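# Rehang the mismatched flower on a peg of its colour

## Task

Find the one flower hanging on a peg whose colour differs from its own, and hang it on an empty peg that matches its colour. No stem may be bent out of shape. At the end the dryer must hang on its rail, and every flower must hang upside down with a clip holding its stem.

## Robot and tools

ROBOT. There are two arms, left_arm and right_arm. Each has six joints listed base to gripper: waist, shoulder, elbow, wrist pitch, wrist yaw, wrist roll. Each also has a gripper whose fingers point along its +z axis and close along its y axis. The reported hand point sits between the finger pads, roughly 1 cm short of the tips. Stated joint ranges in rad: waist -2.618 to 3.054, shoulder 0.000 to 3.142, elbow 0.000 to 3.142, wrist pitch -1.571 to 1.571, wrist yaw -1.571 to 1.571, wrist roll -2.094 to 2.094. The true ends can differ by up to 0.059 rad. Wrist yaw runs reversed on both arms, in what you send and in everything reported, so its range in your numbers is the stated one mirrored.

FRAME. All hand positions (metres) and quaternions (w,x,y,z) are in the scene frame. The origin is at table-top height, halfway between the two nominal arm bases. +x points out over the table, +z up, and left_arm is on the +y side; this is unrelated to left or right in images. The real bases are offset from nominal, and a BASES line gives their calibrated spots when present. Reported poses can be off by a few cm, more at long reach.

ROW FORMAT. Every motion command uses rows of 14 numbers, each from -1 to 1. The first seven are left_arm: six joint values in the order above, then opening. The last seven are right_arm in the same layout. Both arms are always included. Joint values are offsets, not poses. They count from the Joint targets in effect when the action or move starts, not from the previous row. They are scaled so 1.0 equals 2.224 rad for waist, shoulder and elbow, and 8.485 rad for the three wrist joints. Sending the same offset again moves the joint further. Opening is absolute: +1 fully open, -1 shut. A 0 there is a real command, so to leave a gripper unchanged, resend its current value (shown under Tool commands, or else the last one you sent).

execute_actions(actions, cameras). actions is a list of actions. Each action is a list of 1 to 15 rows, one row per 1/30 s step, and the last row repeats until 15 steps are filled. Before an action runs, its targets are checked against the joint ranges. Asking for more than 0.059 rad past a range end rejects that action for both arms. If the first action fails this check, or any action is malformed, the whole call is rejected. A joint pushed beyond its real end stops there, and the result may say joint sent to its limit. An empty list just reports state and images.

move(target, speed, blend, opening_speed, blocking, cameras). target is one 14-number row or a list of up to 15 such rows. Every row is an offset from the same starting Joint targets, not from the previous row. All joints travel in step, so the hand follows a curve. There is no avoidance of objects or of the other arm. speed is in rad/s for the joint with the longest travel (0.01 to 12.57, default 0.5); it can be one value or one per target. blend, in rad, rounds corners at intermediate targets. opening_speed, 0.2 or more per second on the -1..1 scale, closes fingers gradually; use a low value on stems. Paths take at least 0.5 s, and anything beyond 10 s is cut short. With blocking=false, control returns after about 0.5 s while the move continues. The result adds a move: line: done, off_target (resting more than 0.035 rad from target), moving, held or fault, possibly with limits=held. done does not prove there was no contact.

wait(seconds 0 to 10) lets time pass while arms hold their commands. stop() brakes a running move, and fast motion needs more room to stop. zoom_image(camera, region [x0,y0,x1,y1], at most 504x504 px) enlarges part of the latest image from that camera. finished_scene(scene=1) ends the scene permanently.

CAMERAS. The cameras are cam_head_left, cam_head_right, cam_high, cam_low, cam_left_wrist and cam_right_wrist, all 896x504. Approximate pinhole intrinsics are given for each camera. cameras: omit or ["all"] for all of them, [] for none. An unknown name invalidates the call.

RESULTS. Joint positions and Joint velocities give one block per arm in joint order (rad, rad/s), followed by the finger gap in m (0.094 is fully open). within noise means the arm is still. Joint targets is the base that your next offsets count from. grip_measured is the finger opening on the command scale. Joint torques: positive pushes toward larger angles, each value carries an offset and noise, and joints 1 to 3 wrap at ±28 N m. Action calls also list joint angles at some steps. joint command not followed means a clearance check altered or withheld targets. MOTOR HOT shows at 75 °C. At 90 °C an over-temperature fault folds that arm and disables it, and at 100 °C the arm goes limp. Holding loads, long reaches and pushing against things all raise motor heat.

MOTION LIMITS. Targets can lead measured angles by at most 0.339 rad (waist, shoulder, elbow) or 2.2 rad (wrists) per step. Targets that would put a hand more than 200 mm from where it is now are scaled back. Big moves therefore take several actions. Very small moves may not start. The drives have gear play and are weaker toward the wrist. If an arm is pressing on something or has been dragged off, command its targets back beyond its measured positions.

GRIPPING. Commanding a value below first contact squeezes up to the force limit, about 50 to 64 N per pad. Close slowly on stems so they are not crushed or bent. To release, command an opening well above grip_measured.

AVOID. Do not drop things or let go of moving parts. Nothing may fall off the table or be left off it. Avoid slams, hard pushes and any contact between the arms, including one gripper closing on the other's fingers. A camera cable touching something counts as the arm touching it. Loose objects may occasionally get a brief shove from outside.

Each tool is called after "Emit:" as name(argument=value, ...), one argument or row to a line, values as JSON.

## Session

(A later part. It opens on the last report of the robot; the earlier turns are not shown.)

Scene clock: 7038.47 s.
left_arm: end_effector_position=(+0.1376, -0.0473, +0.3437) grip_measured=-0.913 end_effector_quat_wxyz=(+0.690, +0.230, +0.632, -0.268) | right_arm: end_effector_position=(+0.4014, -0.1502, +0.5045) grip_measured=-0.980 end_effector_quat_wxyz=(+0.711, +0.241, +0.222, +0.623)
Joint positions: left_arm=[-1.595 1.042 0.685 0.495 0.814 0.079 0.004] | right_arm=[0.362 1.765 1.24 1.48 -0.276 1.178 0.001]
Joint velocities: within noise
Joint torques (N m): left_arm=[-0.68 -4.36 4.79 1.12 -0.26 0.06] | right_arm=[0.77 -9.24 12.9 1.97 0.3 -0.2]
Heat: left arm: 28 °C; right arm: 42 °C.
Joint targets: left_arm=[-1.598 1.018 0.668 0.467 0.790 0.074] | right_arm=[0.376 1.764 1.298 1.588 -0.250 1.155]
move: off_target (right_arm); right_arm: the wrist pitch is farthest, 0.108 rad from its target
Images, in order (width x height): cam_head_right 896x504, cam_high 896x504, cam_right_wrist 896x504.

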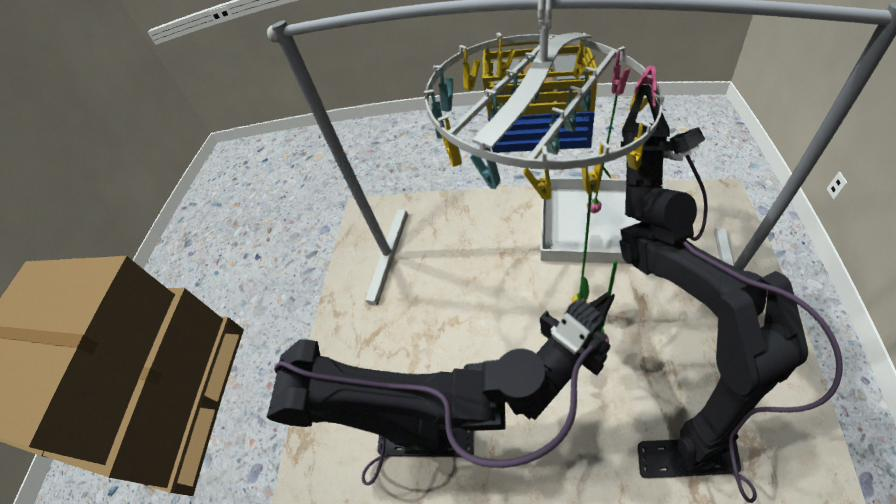

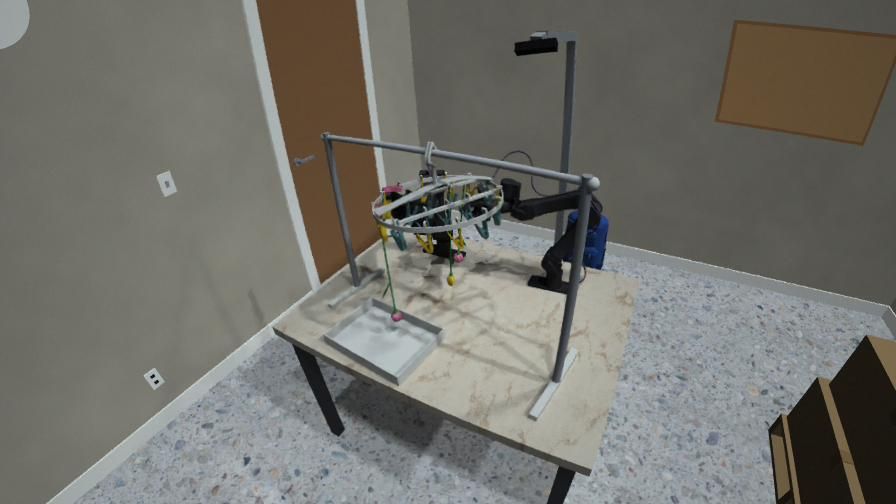

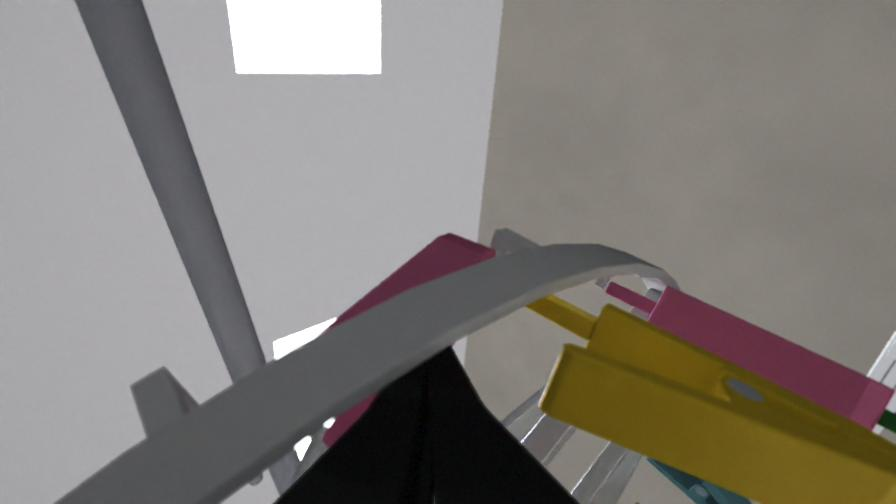

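Emit:
move(
  target=[
    [0,0,0,0,0,0,-0.96, 0.0108,0,0,0,0,0,-1],
  ],
  speed=0.1,
  cameras=["cam_right_wrist","cam_head_right","cam_high"],
)

Emit:
zoom_image(
  camera="cam_head_right",
  region=[620, 55, 680, 115],
)

Emit:
zoom_image(
  camera="cam_high",
  region=[365, 170, 415, 220],
)

Scene clock: 7045.80 s.
left_arm: end_effector_position=(+0.1376, -0.0473, +0.3437) grip_measured=-0.913 end_effector_quat_wxyz=(+0.690, +0.230, +0.632, -0.268) | right_arm: end_effector_position=(+0.3974, -0.1354, +0.5045) grip_measured=-0.980 end_effector_quat_wxyz=(+0.700, +0.237, +0.226, +0.635)
Joint positions: left_arm=[-1.595 1.042 0.685 0.495 0.814 0.079 0.004] | right_arm=[0.396 1.765 1.24 1.48 -0.276 1.178 0.001]
Joint velocities: within noise
Joint torques (N m): left_arm=[-0.49 -4.71 4.9 1.11 -0.19 0] | right_arm=[0.77 -9.25 12.89 1.98 0.29 -0.2]
Heat: left arm: 28 °C; right arm: 43 °C.
Joint targets: left_arm=[-1.598 1.018 0.668 0.467 0.790 0.074] | right_arm=[0.400 1.764 1.298 1.588 -0.250 1.155]
move: off_target (right_arm); right_arm: the wrist pitch is farthest, 0.108 rad from its target
Images, in order (width x height): cam_head_right 896x504, cam_high 896x504, cam_right_wrist 896x504.

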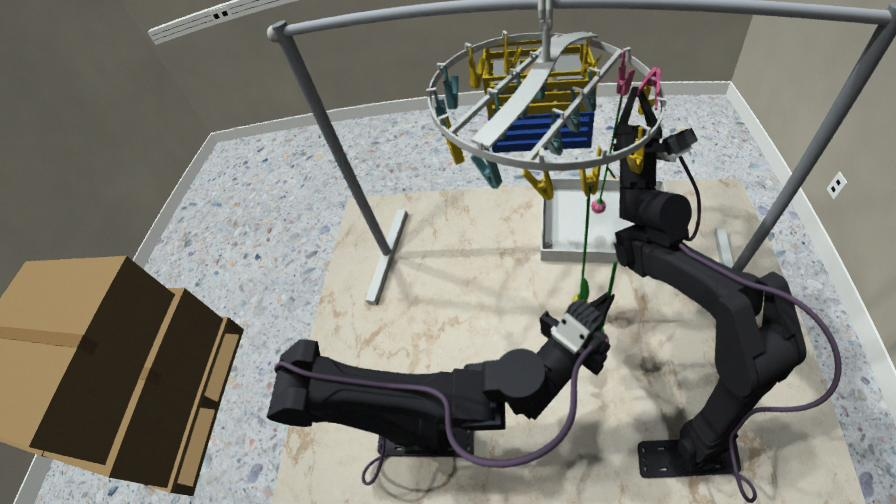

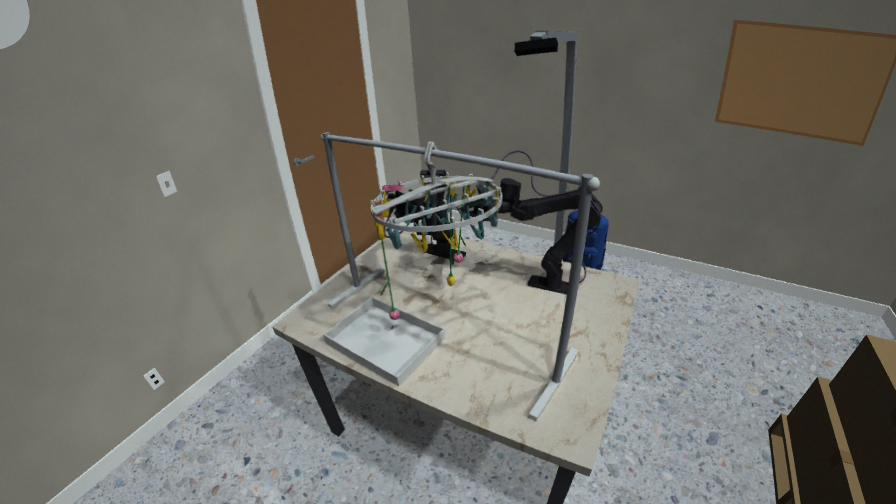

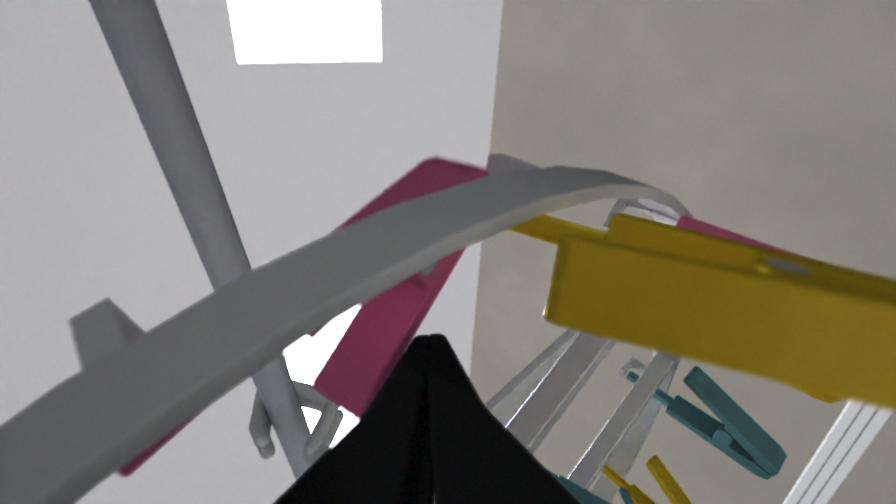

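Scaled by 8.400 from the camera's 896x504 image, which has a finer 1280x720 frame.

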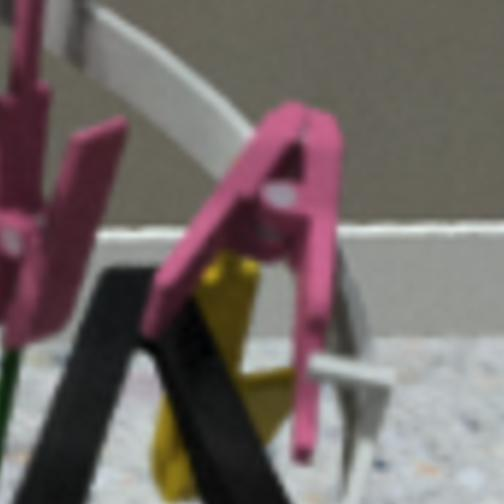

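Scaled by 10.080 from the camera's 896x504 image, which has a finer 1280x720 frame.

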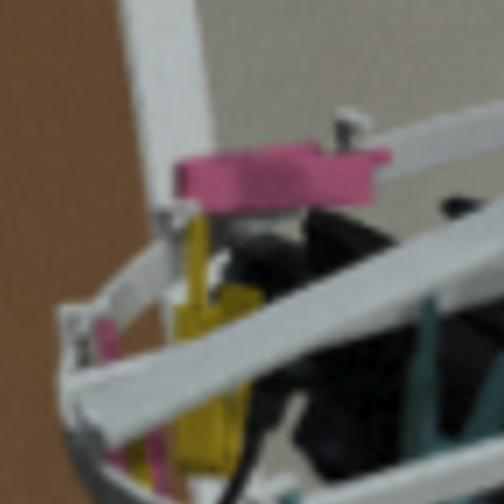

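Emit:
zoom_image(
  camera="cam_right_wrist",
  region=[280, 130, 640, 430],
)

Scaled by 1.400 from the camera's 896x504 image, which has a finer 1280x720 frame.

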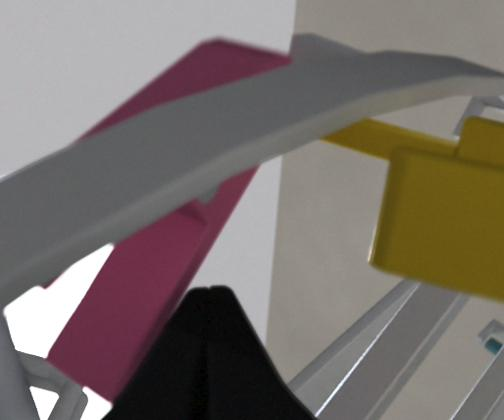

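Emit:
move(
  target=[
    [0,0,0,0,0,0,-0.96, 0,-0.0184,-0.0468,0,0,0,-1],
  ],
  speed=0.08,
  cameras=["cam_right_wrist","cam_head_right","cam_high"],
)

Emit:
zoom_image(
  camera="cam_head_right",
  region=[620, 55, 680, 115],
)

Emit:
zoom_image(
  camera="cam_high",
  region=[365, 170, 415, 220],
)

Scene clock: 7086.37 s.
left_arm: end_effector_position=(+0.1376, -0.0473, +0.3437) grip_measured=-0.913 end_effector_quat_wxyz=(+0.690, +0.230, +0.632, -0.268) | right_arm: end_effector_position=(+0.4001, -0.1321, +0.4933) grip_measured=-0.980 end_effector_quat_wxyz=(+0.697, +0.241, +0.239, +0.632)
Joint positions: left_arm=[-1.595 1.042 0.685 0.495 0.814 0.079 0.004] | right_arm=[0.4 1.765 1.211 1.48 -0.276 1.178 0.001]
Joint velocities: within noise
Joint torques (N m): left_arm=[-0.46 -4.42 4.86 1.08 -0.2 0.02] | right_arm=[0.65 -13.2 5.75 2.02 0.29 -0.2]
Heat: left arm: 28 °C; right arm: 44 °C.
Joint targets: left_arm=[-1.598 1.018 0.668 0.467 0.790 0.074] | right_arm=[0.400 1.723 1.194 1.588 -0.250 1.155]
move: off_target (right_arm); right_arm: the wrist pitch is farthest, 0.108 rad from its target
Images, in order (width x height): cam_head_right 896x504, cam_high 896x504, cam_right_wrist 896x504.

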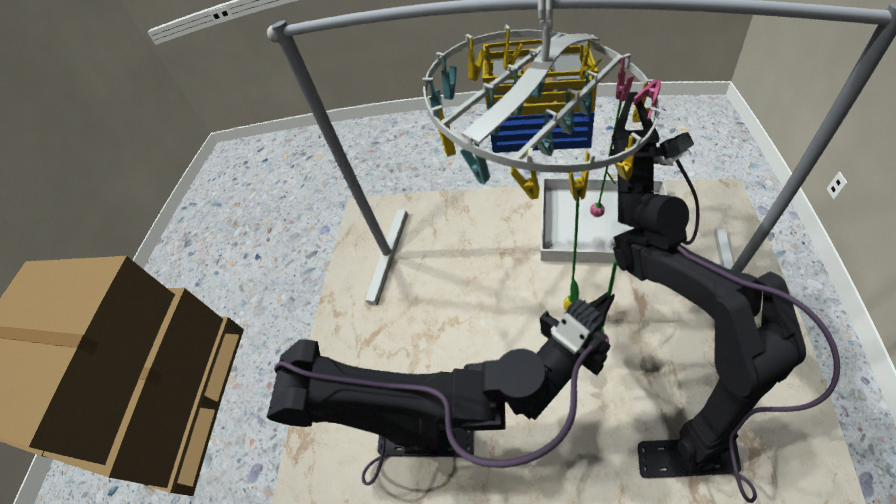

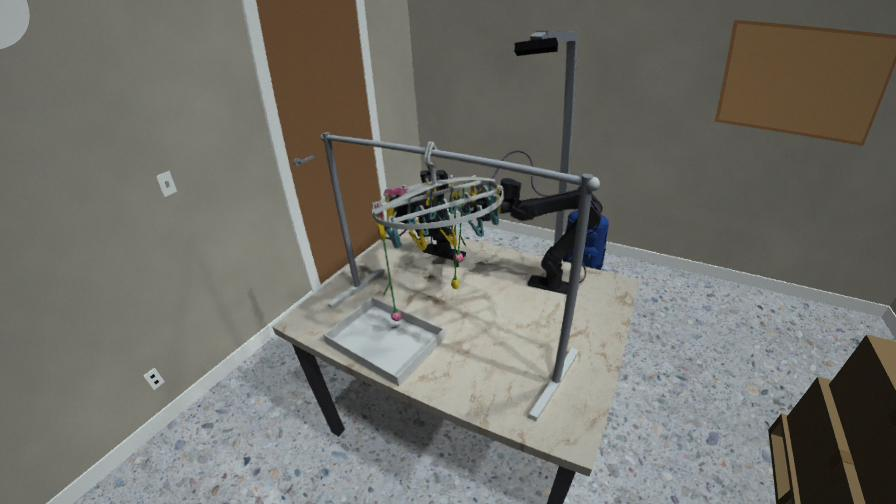

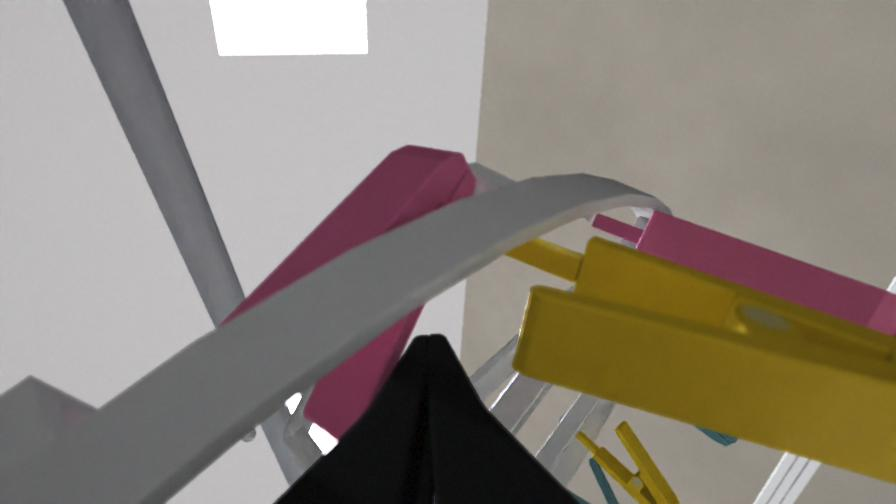

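Scaled by 8.400 from the camera's 896x504 image, which has a finer 1280x720 frame.

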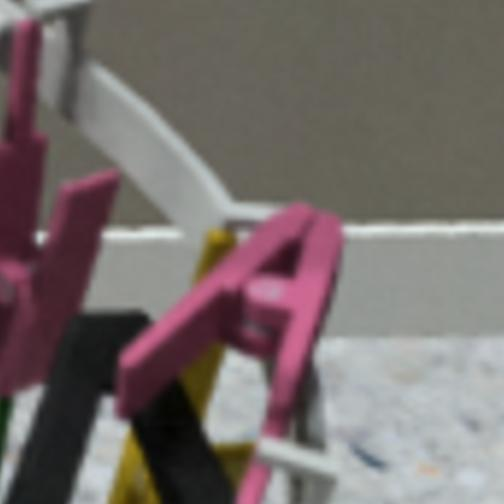

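Scaled by 10.080 from the camera's 896x504 image, which has a finer 1280x720 frame.

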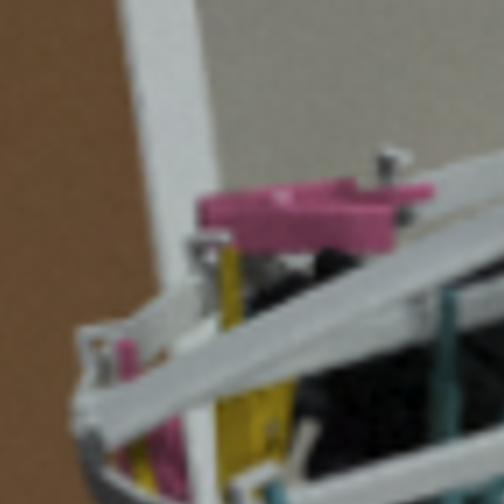

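Emit:
move(
  target=[
    [0,0,0,0,0,0,-0.96, 0,-0.0100,-0.0400,0,0,0,-1],
    [0,0,0,0,0,0,-0.96, 0,-0.0180,-0.0850,0,0,0,-1],
  ],
  speed=0.1,
  cameras=["cam_right_wrist","cam_head_right","cam_high"],
)

Emit:
zoom_image(
  camera="cam_head_right",
  region=[620, 55, 680, 115],
)

Emit:
zoom_image(
  camera="cam_high",
  region=[365, 170, 415, 220],
)

Scene clock: 7148.97 s.
left_arm: end_effector_position=(+0.1376, -0.0473, +0.3437) grip_measured=-0.913 end_effector_quat_wxyz=(+0.690, +0.230, +0.632, -0.268) | right_arm: end_effector_position=(+0.4020, -0.1313, +0.4374) grip_measured=-0.980 end_effector_quat_wxyz=(+0.685, +0.264, +0.303, +0.607)
Joint positions: left_arm=[-1.595 1.042 0.685 0.495 0.814 0.079 0.004] | right_arm=[0.4 1.723 1.022 1.48 -0.276 1.178 0.001]
Joint velocities: within noise
Joint torques (N m): left_arm=[-0.75 -4.56 4.82 1.11 -0.22 0.03] | right_arm=[0.64 -12.53 5.65 2.24 0.27 -0.2]
Heat: left arm: 28 °C; right arm: 51 °C.
Joint targets: left_arm=[-1.598 1.018 0.668 0.467 0.790 0.074] | right_arm=[0.400 1.683 1.004 1.588 -0.250 1.155]
move: off_target (right_arm); right_arm: the wrist pitch is farthest, 0.108 rad from its target
Images, in order (width x height): cam_head_right 896x504, cam_high 896x504, cam_right_wrist 896x504.

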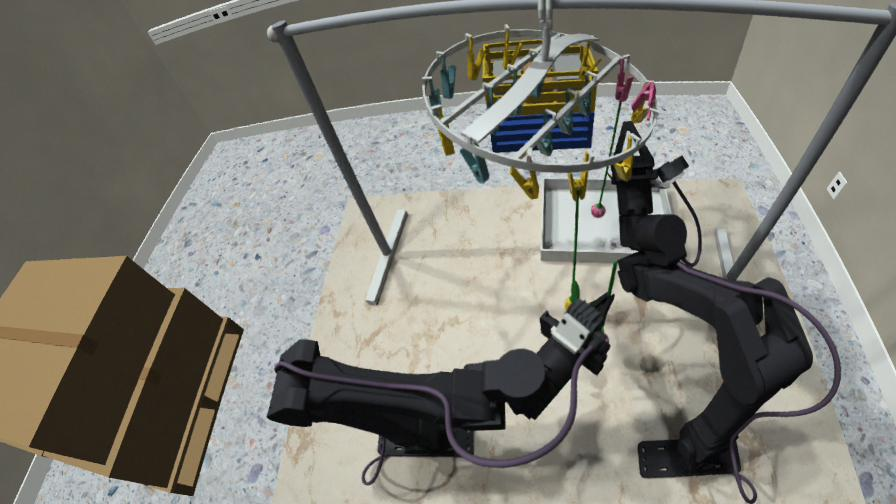

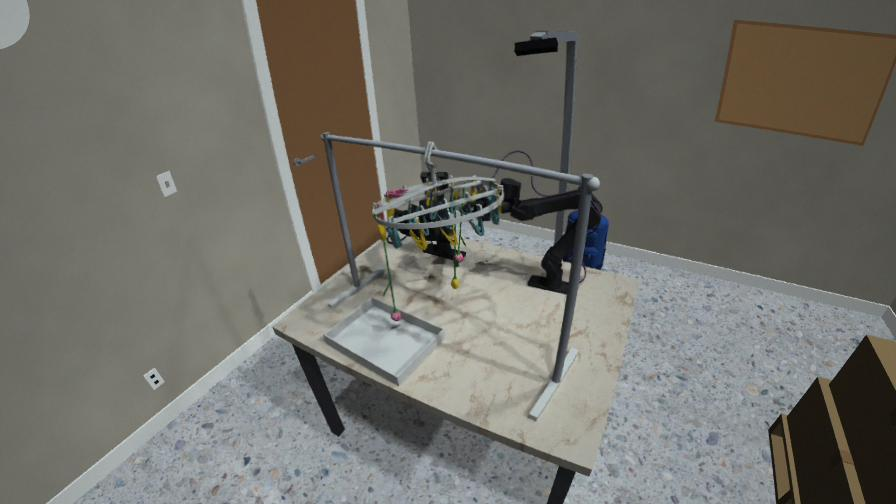

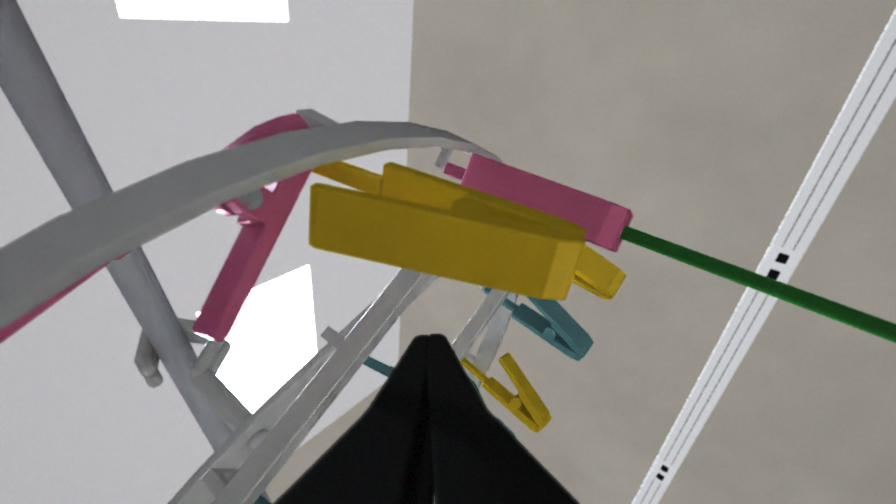

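Scaled by 8.400 from the camera's 896x504 image, which has a finer 1280x720 frame.

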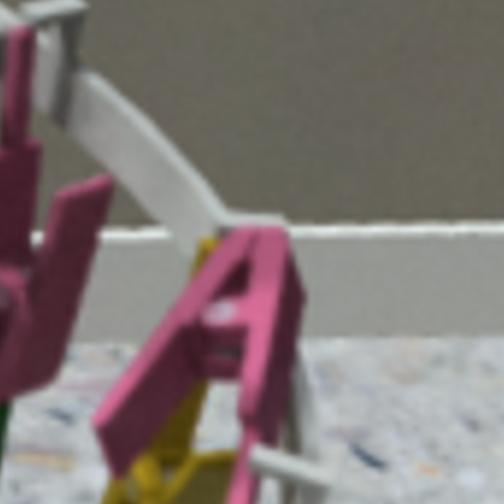

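Scaled by 10.080 from the camera's 896x504 image, which has a finer 1280x720 frame.

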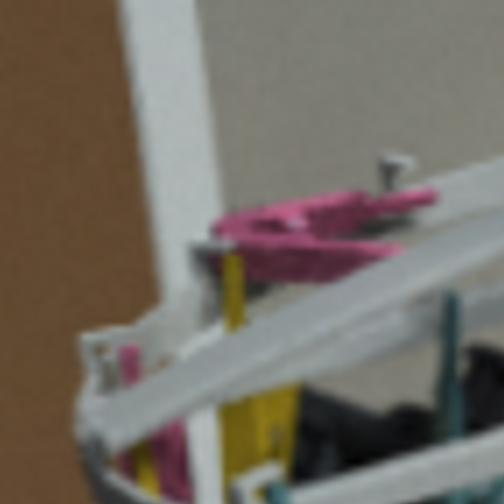

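Emit:
zoom_image(
  camera="cam_right_wrist",
  region=[0, 90, 400, 350],
)

Scaled by 1.260 from the camera's 896x504 image, which has a finer 1280x720 frame.

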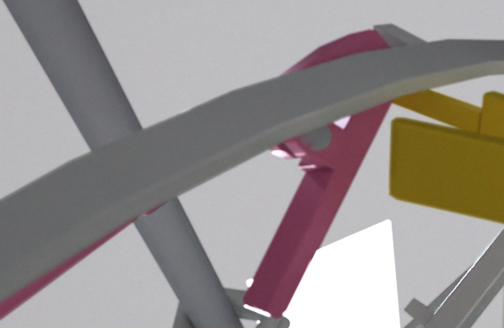

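Emit:
move(
  target=[
    [0,0,0,0,0,0,-0.96, -0.02383,-0.02113,-0.02248,0,0,0,-1],
    [0,0,0,0,0,0,-0.96, -0.02383,0.00764,0.06565,0,0,0,-1],
  ],
  speed=0.15,
  cameras=["cam_right_wrist","cam_head_right"],
)

Emit:
zoom_image(
  camera="cam_right_wrist",
  region=[150, 100, 600, 420],
)

Scene clock: 7431.60 s.
left_arm: end_effector_position=(+0.1376, -0.0473, +0.3437) grip_measured=-0.913 end_effector_quat_wxyz=(+0.690, +0.230, +0.632, -0.268) | right_arm: end_effector_position=(+0.3949, -0.1586, +0.4766) grip_measured=-0.980 end_effector_quat_wxyz=(+0.709, +0.255, +0.255, +0.606)
Joint positions: left_arm=[-1.595 1.042 0.685 0.495 0.814 0.079 0.004] | right_arm=[0.348 1.699 1.094 1.48 -0.273 1.178 0.001]
Joint velocities: within noise
Joint torques (N m): left_arm=[-0.42 -4.37 4.88 1.13 -0.25 0.02] | right_arm=[-0.16 -8.51 12.71 2.11 0.25 -0.2]
Heat: left arm: 28 °C; right arm: 51 °C.
Joint targets: left_arm=[-1.598 1.018 0.668 0.467 0.790 0.074] | right_arm=[0.347 1.700 1.150 1.588 -0.250 1.155]
move: off_target (right_arm); right_arm: the wrist pitch is farthest, 0.108 rad from its target
Images, in order (width x height): cam_head_right 896x504, cam_right_wrist 896x504.

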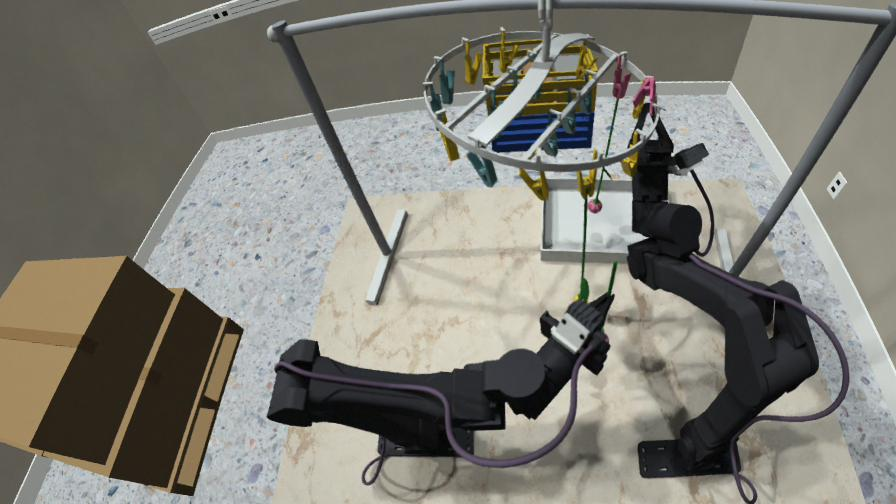

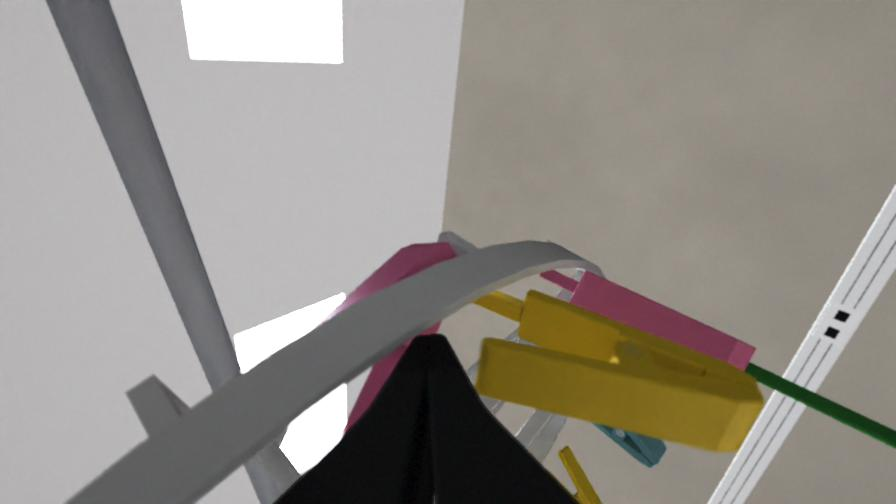

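Scaled by 1.120 from the camera's 896x504 image, which has a finer 1280x720 frame.

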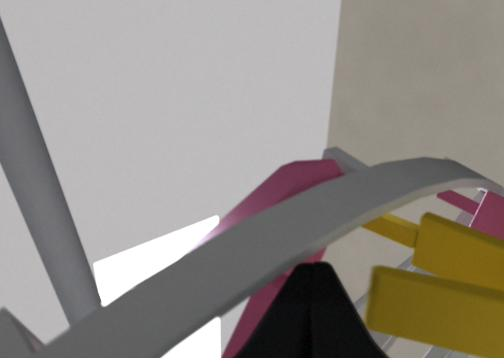

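Emit:
move(
  target=[
    [0,0,0,0,0,0,-0.96, 0.0058,0.0065,0.0243,0,0,0,-1],
    [0,0,0,0,0,0,-0.96, 0.0058,0.0130,0.0486,0,0,0,-1],
  ],
  speed=0.1,
  cameras=["cam_right_wrist","cam_head_right","cam_high"],
)

Emit:
zoom_image(
  camera="cam_head_right",
  region=[620, 55, 680, 115],
)

Emit:
zoom_image(
  camera="cam_high",
  region=[365, 170, 415, 220],
)

Scene clock: 7459.83 s.
left_arm: end_effector_position=(+0.1376, -0.0473, +0.3437) grip_measured=-0.913 end_effector_quat_wxyz=(+0.690, +0.230, +0.632, -0.268) | right_arm: end_effector_position=(+0.3935, -0.1562, +0.5052) grip_measured=-0.980 end_effector_quat_wxyz=(+0.713, +0.241, +0.223, +0.620)
Joint positions: left_arm=[-1.595 1.042 0.685 0.495 0.814 0.079 0.004] | right_arm=[0.354 1.728 1.2 1.48 -0.273 1.178 0.001]
Joint velocities: within noise
Joint torques (N m): left_arm=[-0.64 -4.57 5.03 1.09 -0.23 0.01] | right_arm=[0.76 -8.81 12.92 1.99 0.25 -0.2]
Heat: left arm: 28 °C; right arm: 45 °C.
Joint targets: left_arm=[-1.598 1.018 0.668 0.467 0.790 0.074] | right_arm=[0.360 1.729 1.259 1.588 -0.250 1.155]
move: off_target (right_arm); right_arm: the wrist pitch is farthest, 0.108 rad from its target
Images, in order (width x height): cam_head_right 896x504, cam_high 896x504, cam_right_wrist 896x504.

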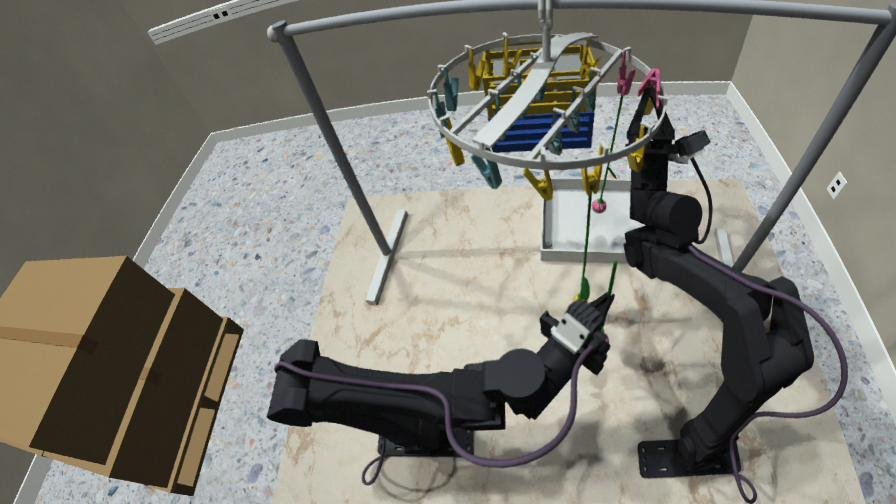

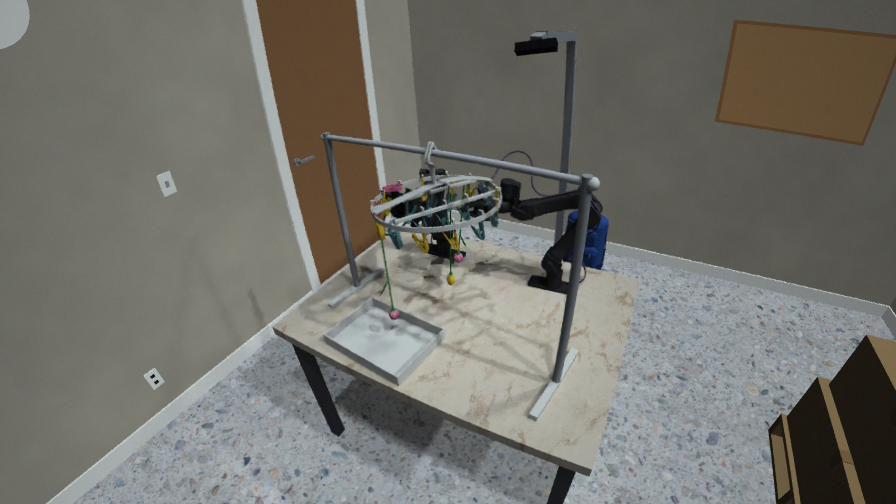

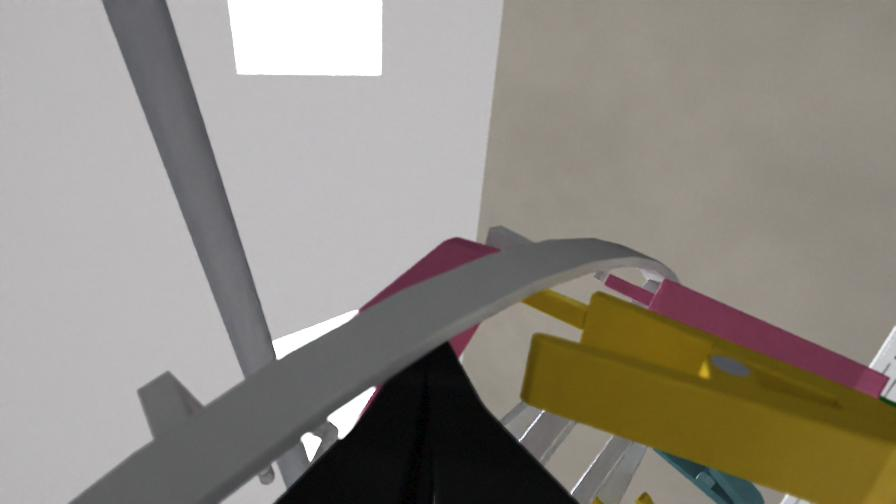

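Scaled by 8.400 from the camera's 896x504 image, which has a finer 1280x720 frame.

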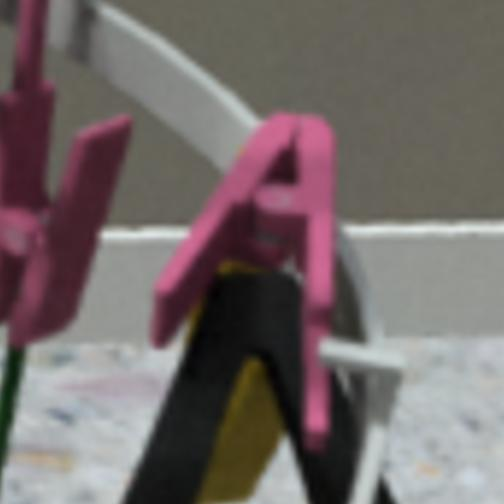

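Scaled by 10.080 from the camera's 896x504 image, which has a finer 1280x720 frame.

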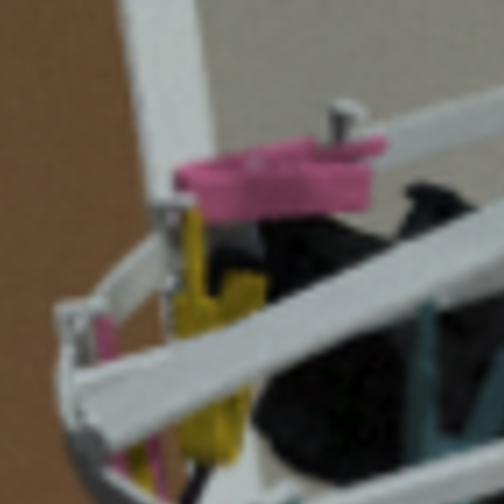

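Emit:
move(
  target=[
    [0,0,0,0,0,0,-0.96, -0.0058,-0.040,-0.1145,0,0,0,-1],
    [0,0,0,0,0,0,-0.96, -0.1660,-0.040,-0.1145,0,0,0,-1],
  ],
  speed=0.25,
  blend=0.03,
  cameras=["cam_right_wrist","cam_head_right"],
)

Emit:
zoom_image(
  camera="cam_head_right",
  region=[610, 60, 670, 120],
)

Scene clock: 7505.07 s.
left_arm: end_effector_position=(+0.1376, -0.0473, +0.3437) grip_measured=-0.913 end_effector_quat_wxyz=(+0.690, +0.230, +0.632, -0.268) | right_arm: end_effector_position=(+0.4028, -0.3177, +0.4561) grip_measured=-0.980 end_effector_quat_wxyz=(+0.800, +0.309, +0.228, +0.462)
Joint positions: left_arm=[-1.595 1.042 0.685 0.495 0.814 0.079 0.004] | right_arm=[-0.011 1.68 1.022 1.48 -0.271 1.178 0.001]
Joint velocities: within noise
Joint torques (N m): left_arm=[-0.42 -4.48 4.72 1.07 -0.18 0.02] | right_arm=[-0.17 -12.12 5.67 2.19 0.23 -0.2]
Heat: left arm: 28 °C; right arm: 46 °C.
Joint targets: left_arm=[-1.598 1.018 0.668 0.467 0.790 0.074] | right_arm=[-0.009 1.640 1.004 1.588 -0.250 1.155]
move: off_target (right_arm); right_arm: the wrist pitch is farthest, 0.108 rad from its target
Images, in order (width x height): cam_head_right 896x504, cam_right_wrist 896x504.

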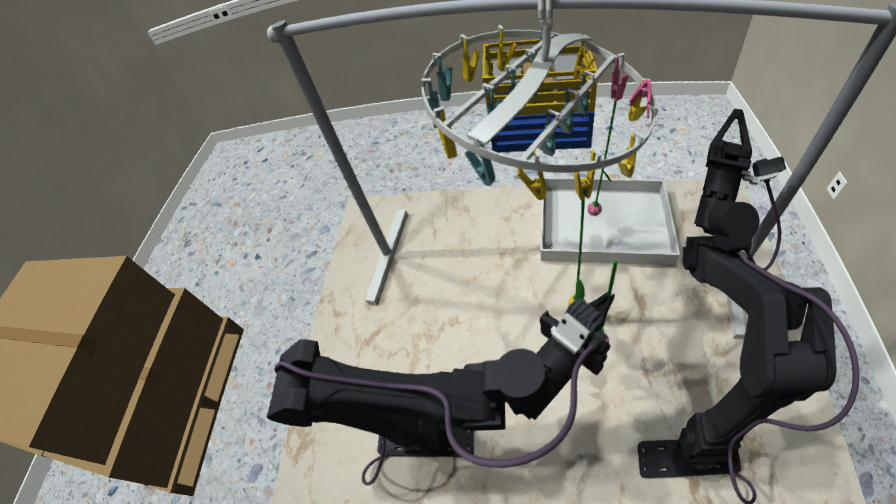

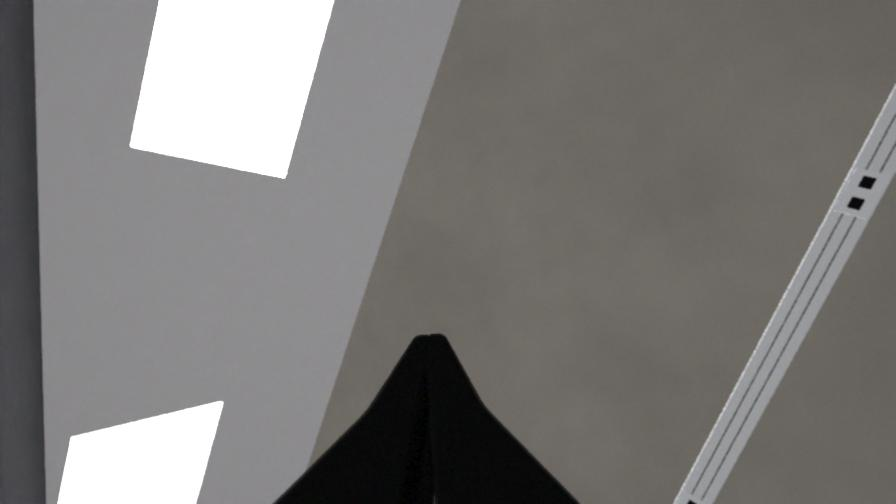

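Scaled by 8.400 from the camera's 896x504 image, which has a finer 1280x720 frame.

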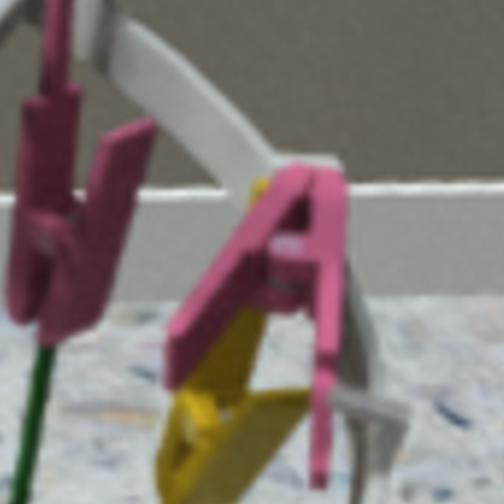

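Emit:
move(
  target=[
    [0,0,0,0,0,0,-0.96,-0.1308,-0.0333,0.268,-0.1518,0.1120,0.0112,-0.4],
    [0,0,0,0,0,0,-0.96,-0.1443,0.0989,0.4928,-0.2108,0.2062,0.0442,-0.4],
  ],
  speed=0.8,
  blend=0.1,
  cameras=["cam_right_wrist","cam_head_right","cam_high"],
)

Scene clock: 7564.83 s.
left_arm: end_effector_position=(+0.1376, -0.0473, +0.3437) grip_measured=-0.913 end_effector_quat_wxyz=(+0.690, +0.230, +0.632, -0.268) | right_arm: end_effector_position=(+0.4042, -0.2226, +0.4773) grip_measured=-0.402 end_effector_quat_wxyz=(+0.162, +0.122, +0.696, +0.689)
Joint positions: left_arm=[-1.595 1.042 0.685 0.495 0.814 0.079 0.004] | right_arm=[-0.314 1.858 2.042 -0.164 1.495 1.533 0.028]
Joint velocities: within noise
Joint torques (N m): left_arm=[-0.5 -4.48 4.75 1.07 -0.21 -0.02] | right_arm=[-0.83 -9.99 12.89 1.02 0.09 0.05]
Heat: left arm: 28 °C; right arm: 50 °C.
Joint targets: left_arm=[-1.598 1.018 0.668 0.467 0.790 0.074] | right_arm=[-0.330 1.860 2.100 -0.201 1.500 1.530]
move: off_target (right_arm); right_arm: the elbow is farthest, 0.058 rad from its target
Images, in order (width x height): cam_head_right 896x504, cam_high 896x504, cam_right_wrist 896x504.

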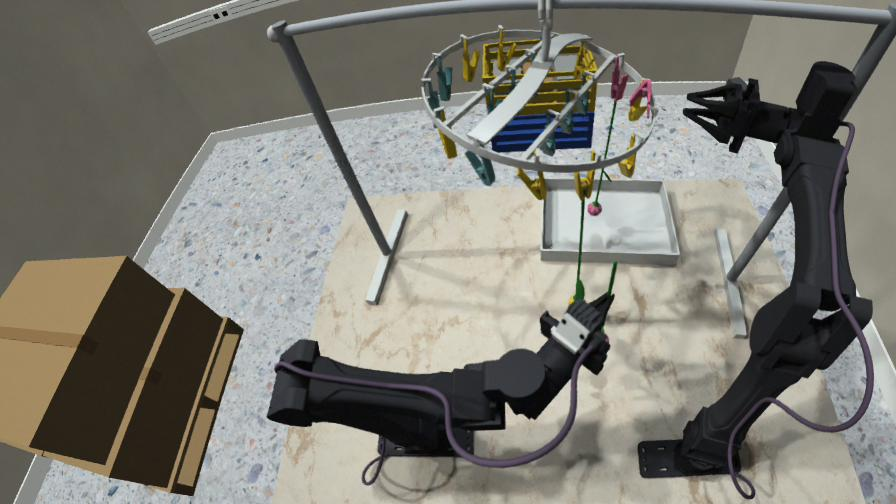

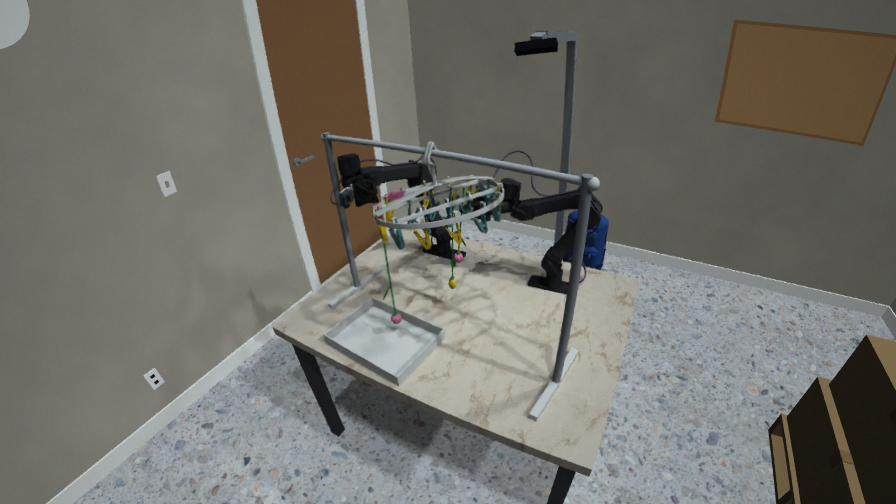

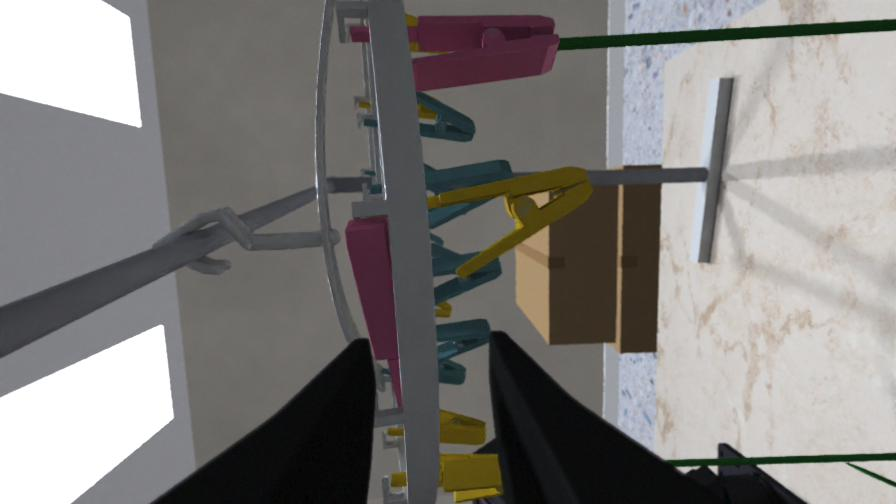

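Emit:
zoom_image(
  camera="cam_right_wrist",
  region=[300, 150, 500, 500],
)

Emit:
zoom_image(
  camera="cam_head_right",
  region=[520, 120, 660, 220],
)

Scaled by 1.440 from the camera's 896x504 image, which has a finer 1280x720 frame.

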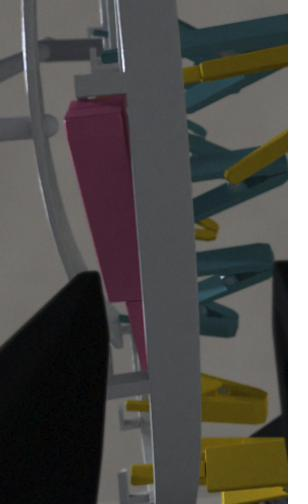

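Scaled by 3.600 from the camera's 896x504 image, which has a finer 1280x720 frame.

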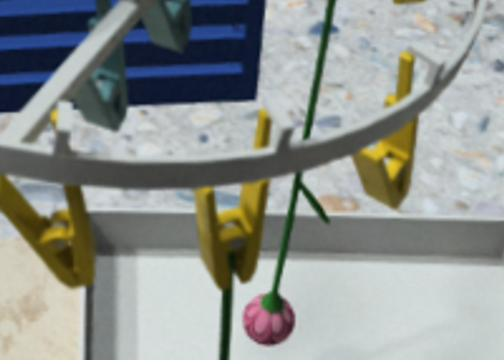

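Emit:
move(
  target=[0,0,0,0,0,0,-0.96,0.0450,-0.0796,0.0679,-0.0561,-0.0783,-0.2114,-0.4],
  speed=1.0,
  cameras=["cam_right_wrist","cam_head_right"],
)

Emit:
zoom_image(
  camera="cam_right_wrist",
  region=[250, 180, 650, 480],
)

Scene clock: 7602.13 s.
left_arm: end_effector_position=(+0.1376, -0.0473, +0.3437) grip_measured=-0.913 end_effector_quat_wxyz=(+0.690, +0.230, +0.632, -0.268) | right_arm: end_effector_position=(+0.4122, -0.2390, +0.5229) grip_measured=-0.402 end_effector_quat_wxyz=(+0.658, -0.266, +0.689, +0.149)
Joint positions: left_arm=[-1.595 1.042 0.685 0.495 0.814 0.079 0.004] | right_arm=[-0.239 1.713 2.203 -0.626 0.84 -0.247 0.028]
Joint velocities: within noise
Joint torques (N m): left_arm=[-0.39 -4.44 4.93 1.13 -0.23 -0.02] | right_arm=[0.75 -10.8 11.19 1.32 -0.06 -0.16]
Heat: left arm: 28 °C; right arm: 49 °C.
Joint targets: left_arm=[-1.598 1.018 0.668 0.467 0.790 0.074] | right_arm=[-0.230 1.683 2.251 -0.677 0.835 -0.264]
move: off_target (right_arm); right_arm: the wrist pitch is farthest, 0.051 rad from its target
Images, in order (width x height): cam_head_right 896x504, cam_right_wrist 896x504.

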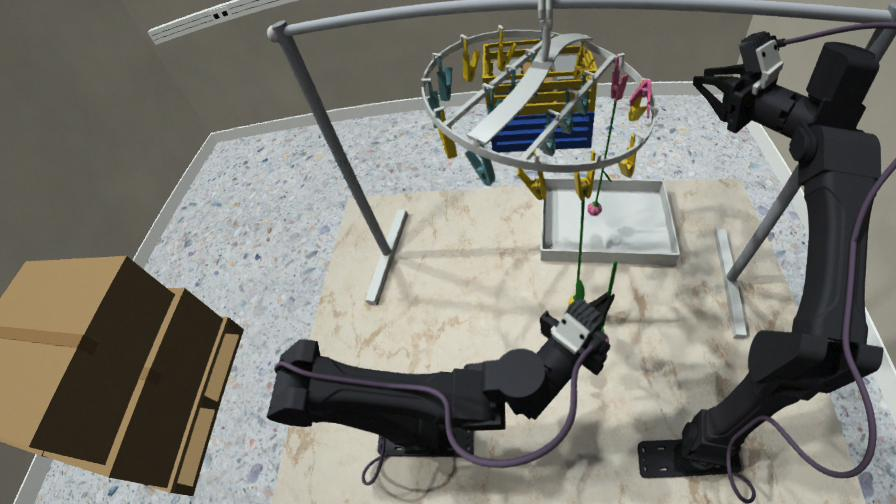

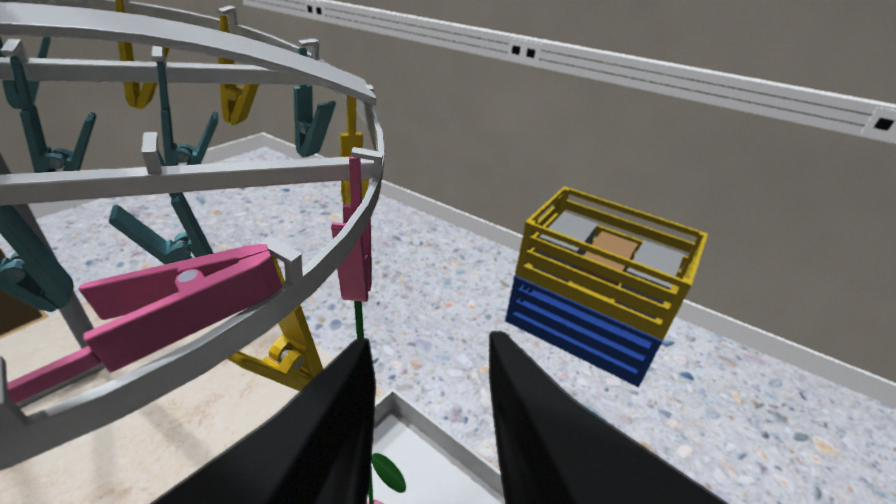

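Scaled by 1.260 from the camera's 896x504 image, which has a finer 1280x720 frame.

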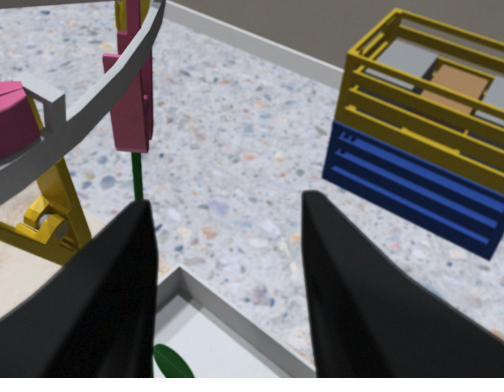

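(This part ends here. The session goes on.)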